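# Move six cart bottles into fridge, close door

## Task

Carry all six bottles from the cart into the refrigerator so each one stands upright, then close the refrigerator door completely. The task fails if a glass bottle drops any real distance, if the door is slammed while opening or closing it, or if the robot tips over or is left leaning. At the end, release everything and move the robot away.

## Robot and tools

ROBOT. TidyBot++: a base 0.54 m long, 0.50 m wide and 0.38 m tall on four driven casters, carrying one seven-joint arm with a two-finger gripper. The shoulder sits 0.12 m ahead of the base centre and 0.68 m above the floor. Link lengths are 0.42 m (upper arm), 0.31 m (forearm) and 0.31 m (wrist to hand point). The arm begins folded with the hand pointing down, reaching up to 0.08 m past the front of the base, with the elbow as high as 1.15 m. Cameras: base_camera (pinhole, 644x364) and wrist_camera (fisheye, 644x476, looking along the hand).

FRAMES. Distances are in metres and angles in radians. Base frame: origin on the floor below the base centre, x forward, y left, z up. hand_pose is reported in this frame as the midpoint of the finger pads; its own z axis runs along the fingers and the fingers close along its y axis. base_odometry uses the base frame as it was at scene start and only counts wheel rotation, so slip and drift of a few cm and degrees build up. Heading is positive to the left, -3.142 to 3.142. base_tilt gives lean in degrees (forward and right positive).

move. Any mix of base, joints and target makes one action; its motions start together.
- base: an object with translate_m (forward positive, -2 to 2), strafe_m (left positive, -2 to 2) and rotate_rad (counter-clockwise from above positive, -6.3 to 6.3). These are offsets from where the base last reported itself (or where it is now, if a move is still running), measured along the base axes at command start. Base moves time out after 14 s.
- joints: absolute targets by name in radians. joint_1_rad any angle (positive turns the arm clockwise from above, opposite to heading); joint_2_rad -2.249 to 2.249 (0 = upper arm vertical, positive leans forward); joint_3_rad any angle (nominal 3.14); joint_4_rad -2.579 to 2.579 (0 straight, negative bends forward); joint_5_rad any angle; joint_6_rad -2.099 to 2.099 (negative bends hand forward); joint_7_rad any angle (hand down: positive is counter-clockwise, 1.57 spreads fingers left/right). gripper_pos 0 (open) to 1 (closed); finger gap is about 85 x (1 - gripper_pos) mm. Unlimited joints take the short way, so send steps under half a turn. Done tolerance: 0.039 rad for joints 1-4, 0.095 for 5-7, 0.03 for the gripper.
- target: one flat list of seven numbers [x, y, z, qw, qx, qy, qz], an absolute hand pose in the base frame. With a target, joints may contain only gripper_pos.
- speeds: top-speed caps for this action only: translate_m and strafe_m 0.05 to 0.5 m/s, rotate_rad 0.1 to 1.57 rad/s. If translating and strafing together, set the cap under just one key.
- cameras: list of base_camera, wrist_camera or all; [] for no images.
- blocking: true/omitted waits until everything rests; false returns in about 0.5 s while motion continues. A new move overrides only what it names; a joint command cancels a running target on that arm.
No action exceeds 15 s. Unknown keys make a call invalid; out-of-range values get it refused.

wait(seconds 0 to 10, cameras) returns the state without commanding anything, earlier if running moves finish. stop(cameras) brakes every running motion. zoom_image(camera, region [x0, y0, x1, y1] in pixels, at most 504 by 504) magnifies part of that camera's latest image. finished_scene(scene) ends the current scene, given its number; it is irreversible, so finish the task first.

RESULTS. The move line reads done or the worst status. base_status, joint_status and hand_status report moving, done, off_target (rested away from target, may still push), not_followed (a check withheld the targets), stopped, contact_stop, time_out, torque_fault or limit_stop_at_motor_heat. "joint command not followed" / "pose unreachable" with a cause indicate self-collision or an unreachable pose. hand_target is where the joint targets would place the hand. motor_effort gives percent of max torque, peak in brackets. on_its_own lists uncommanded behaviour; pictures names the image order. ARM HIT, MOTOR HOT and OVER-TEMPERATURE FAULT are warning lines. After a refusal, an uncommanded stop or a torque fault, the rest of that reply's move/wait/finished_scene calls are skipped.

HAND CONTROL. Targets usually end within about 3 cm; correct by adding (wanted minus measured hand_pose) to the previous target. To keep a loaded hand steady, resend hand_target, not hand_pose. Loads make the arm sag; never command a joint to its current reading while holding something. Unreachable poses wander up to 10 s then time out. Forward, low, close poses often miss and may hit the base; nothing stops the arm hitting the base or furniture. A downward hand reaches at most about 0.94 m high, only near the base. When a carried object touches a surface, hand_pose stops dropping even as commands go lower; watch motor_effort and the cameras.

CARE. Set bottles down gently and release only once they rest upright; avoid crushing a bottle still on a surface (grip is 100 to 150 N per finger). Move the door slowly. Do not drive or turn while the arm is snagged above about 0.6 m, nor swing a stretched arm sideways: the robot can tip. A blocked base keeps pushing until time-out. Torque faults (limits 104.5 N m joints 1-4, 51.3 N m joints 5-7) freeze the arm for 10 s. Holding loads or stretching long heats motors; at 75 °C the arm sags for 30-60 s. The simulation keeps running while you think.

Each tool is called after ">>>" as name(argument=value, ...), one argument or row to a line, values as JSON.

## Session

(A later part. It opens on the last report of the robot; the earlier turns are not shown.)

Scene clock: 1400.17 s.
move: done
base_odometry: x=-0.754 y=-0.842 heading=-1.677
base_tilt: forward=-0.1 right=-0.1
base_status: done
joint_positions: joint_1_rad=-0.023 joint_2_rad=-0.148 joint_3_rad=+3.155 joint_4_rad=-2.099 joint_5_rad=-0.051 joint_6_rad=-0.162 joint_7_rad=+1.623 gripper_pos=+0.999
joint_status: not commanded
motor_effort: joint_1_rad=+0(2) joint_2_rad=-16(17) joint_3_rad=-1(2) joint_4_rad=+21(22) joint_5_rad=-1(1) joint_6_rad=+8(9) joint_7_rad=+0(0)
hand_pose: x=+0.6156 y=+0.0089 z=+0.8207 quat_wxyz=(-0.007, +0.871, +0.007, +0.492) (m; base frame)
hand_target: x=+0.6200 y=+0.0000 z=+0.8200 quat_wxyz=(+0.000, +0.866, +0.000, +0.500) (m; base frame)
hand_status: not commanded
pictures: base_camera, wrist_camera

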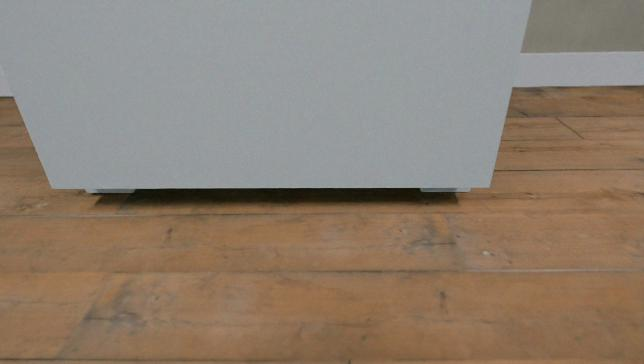

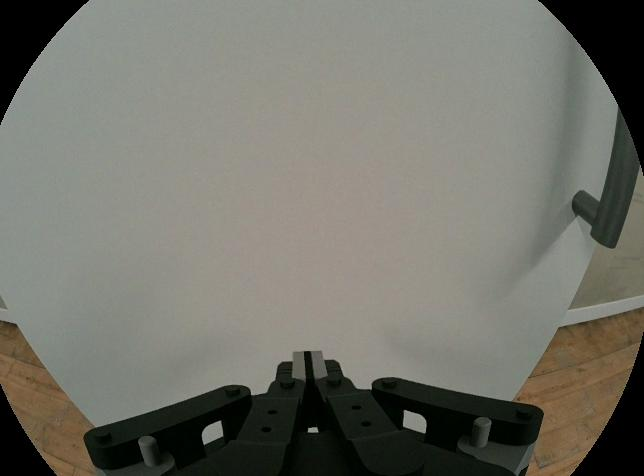

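>>> move(
  base={"translate_m": 0.09, "strafe_m": -0.08},
  speeds={"translate_m": 0.08},
)

Scene clock: 1412.13 s.
move: done
base_odometry: x=-0.843 y=-0.923 heading=-1.677
base_tilt: forward=-0.2 right=-0.1
base_status: done
joint_positions: joint_1_rad=-0.035 joint_2_rad=-0.183 joint_3_rad=+3.143 joint_4_rad=-2.127 joint_5_rad=-0.051 joint_6_rad=-0.169 joint_7_rad=+1.623 gripper_pos=+0.999
joint_status: not commanded
motor_effort: joint_1_rad=+3(6) joint_2_rad=-6(17) joint_3_rad=+4(7) joint_4_rad=+26(29) joint_5_rad=-1(1) joint_6_rad=+14(17) joint_7_rad=+0(1)
hand_pose: x=+0.6016 y=+0.0205 z=+0.8204 quat_wxyz=(-0.012, +0.870, +0.018, +0.492) (m; base frame)
hand_target: x=+0.6200 y=+0.0000 z=+0.8200 quat_wxyz=(+0.000, +0.866, +0.000, +0.500) (m; base frame)
hand_status: not commanded
pictures: base_camera, wrist_camera

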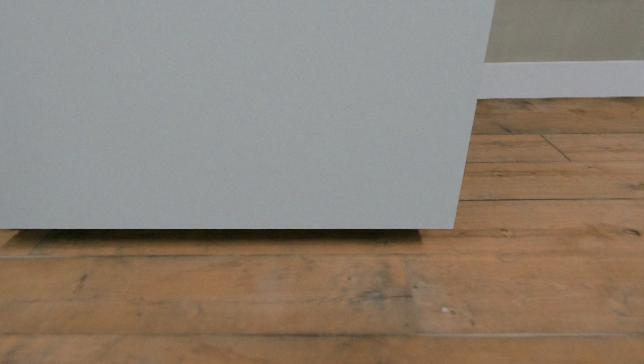

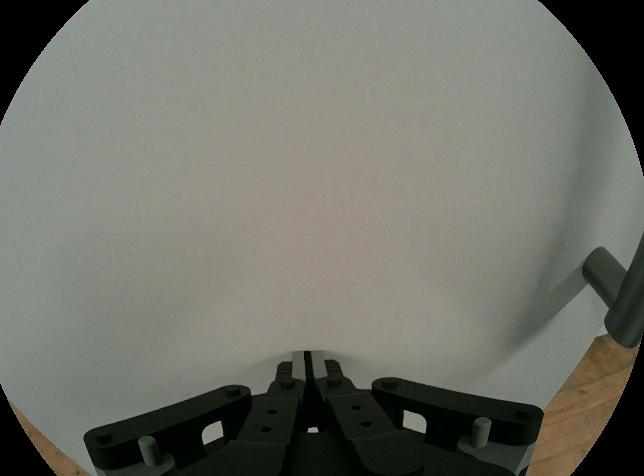

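>>> move(
  base={"translate_m": -0.4},
  speeds={"translate_m": 0.3},
)

>>> wait(
  seconds=2,
)

Scene clock: 1419.07 s.
move: done
base_odometry: x=-0.801 y=-0.525 heading=-1.677
base_tilt: forward=-0.1 right=-0.1
base_status: done
joint_positions: joint_1_rad=-0.026 joint_2_rad=-0.143 joint_3_rad=+3.151 joint_4_rad=-2.110 joint_5_rad=-0.051 joint_6_rad=-0.144 joint_7_rad=+1.623 gripper_pos=+0.999
joint_status: not commanded
motor_effort: joint_1_rad=+0(3) joint_2_rad=-16(19) joint_3_rad=+0(3) joint_4_rad=+21(25) joint_5_rad=-1(1) joint_6_rad=+7(13) joint_7_rad=+0(1)
hand_pose: x=+0.6160 y=+0.0118 z=+0.8172 quat_wxyz=(-0.008, +0.870, +0.009, +0.493) (m; base frame)
hand_target: x=+0.6200 y=+0.0000 z=+0.8200 quat_wxyz=(+0.000, +0.866, +0.000, +0.500) (m; base frame)
hand_status: not commanded
pictures: base_camera, wrist_camera

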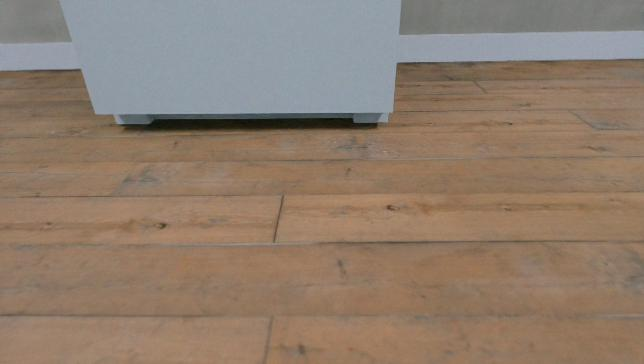

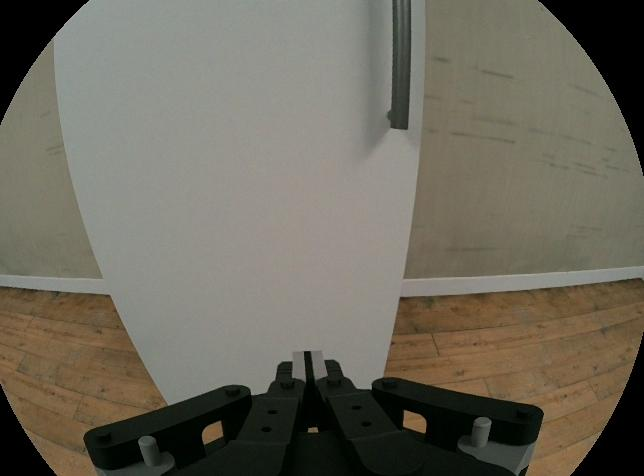

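Scene clock: 1421.07 s.
base_odometry: x=-0.801 y=-0.525 heading=-1.677
base_tilt: forward=-0.1 right=-0.1
base_status: done
joint_positions: joint_1_rad=-0.026 joint_2_rad=-0.143 joint_3_rad=+3.151 joint_4_rad=-2.110 joint_5_rad=-0.051 joint_6_rad=-0.144 joint_7_rad=+1.623 gripper_pos=+0.999
joint_status: not commanded
motor_effort: joint_1_rad=-1(3) joint_2_rad=-16(19) joint_3_rad=-1(3) joint_4_rad=+21(25) joint_5_rad=-1(1) joint_6_rad=+8(13) joint_7_rad=+0(1)
hand_pose: x=+0.6160 y=+0.0118 z=+0.8172 quat_wxyz=(-0.008, +0.870, +0.009, +0.493) (m; base frame)
hand_target: x=+0.6200 y=+0.0000 z=+0.8200 quat_wxyz=(+0.000, +0.866, +0.000, +0.500) (m; base frame)
hand_status: not commanded
wait: 2.00 s; at rest by 0.27 s
pictures: base_camera, wrist_camera

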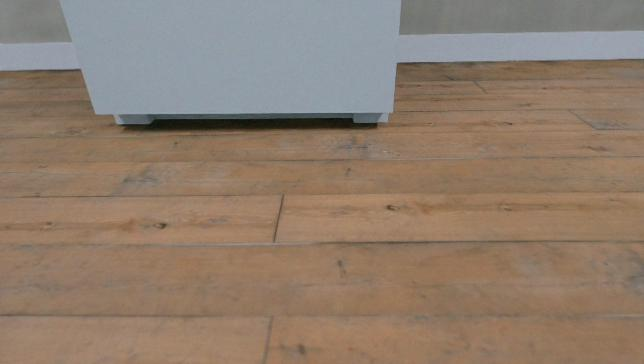

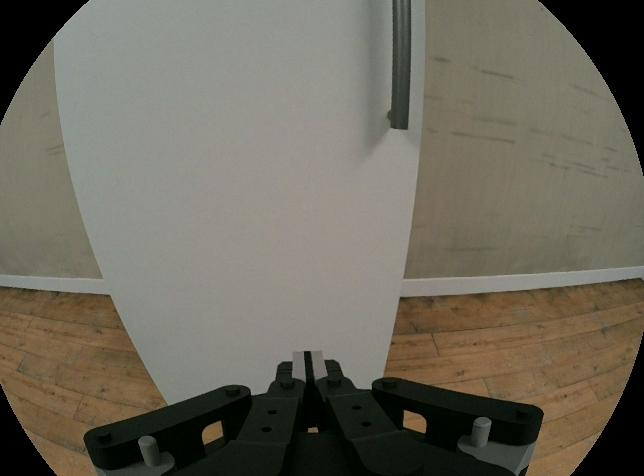

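>>> finished_scene(
  scene=1,
)

The scene is finished: the task was done.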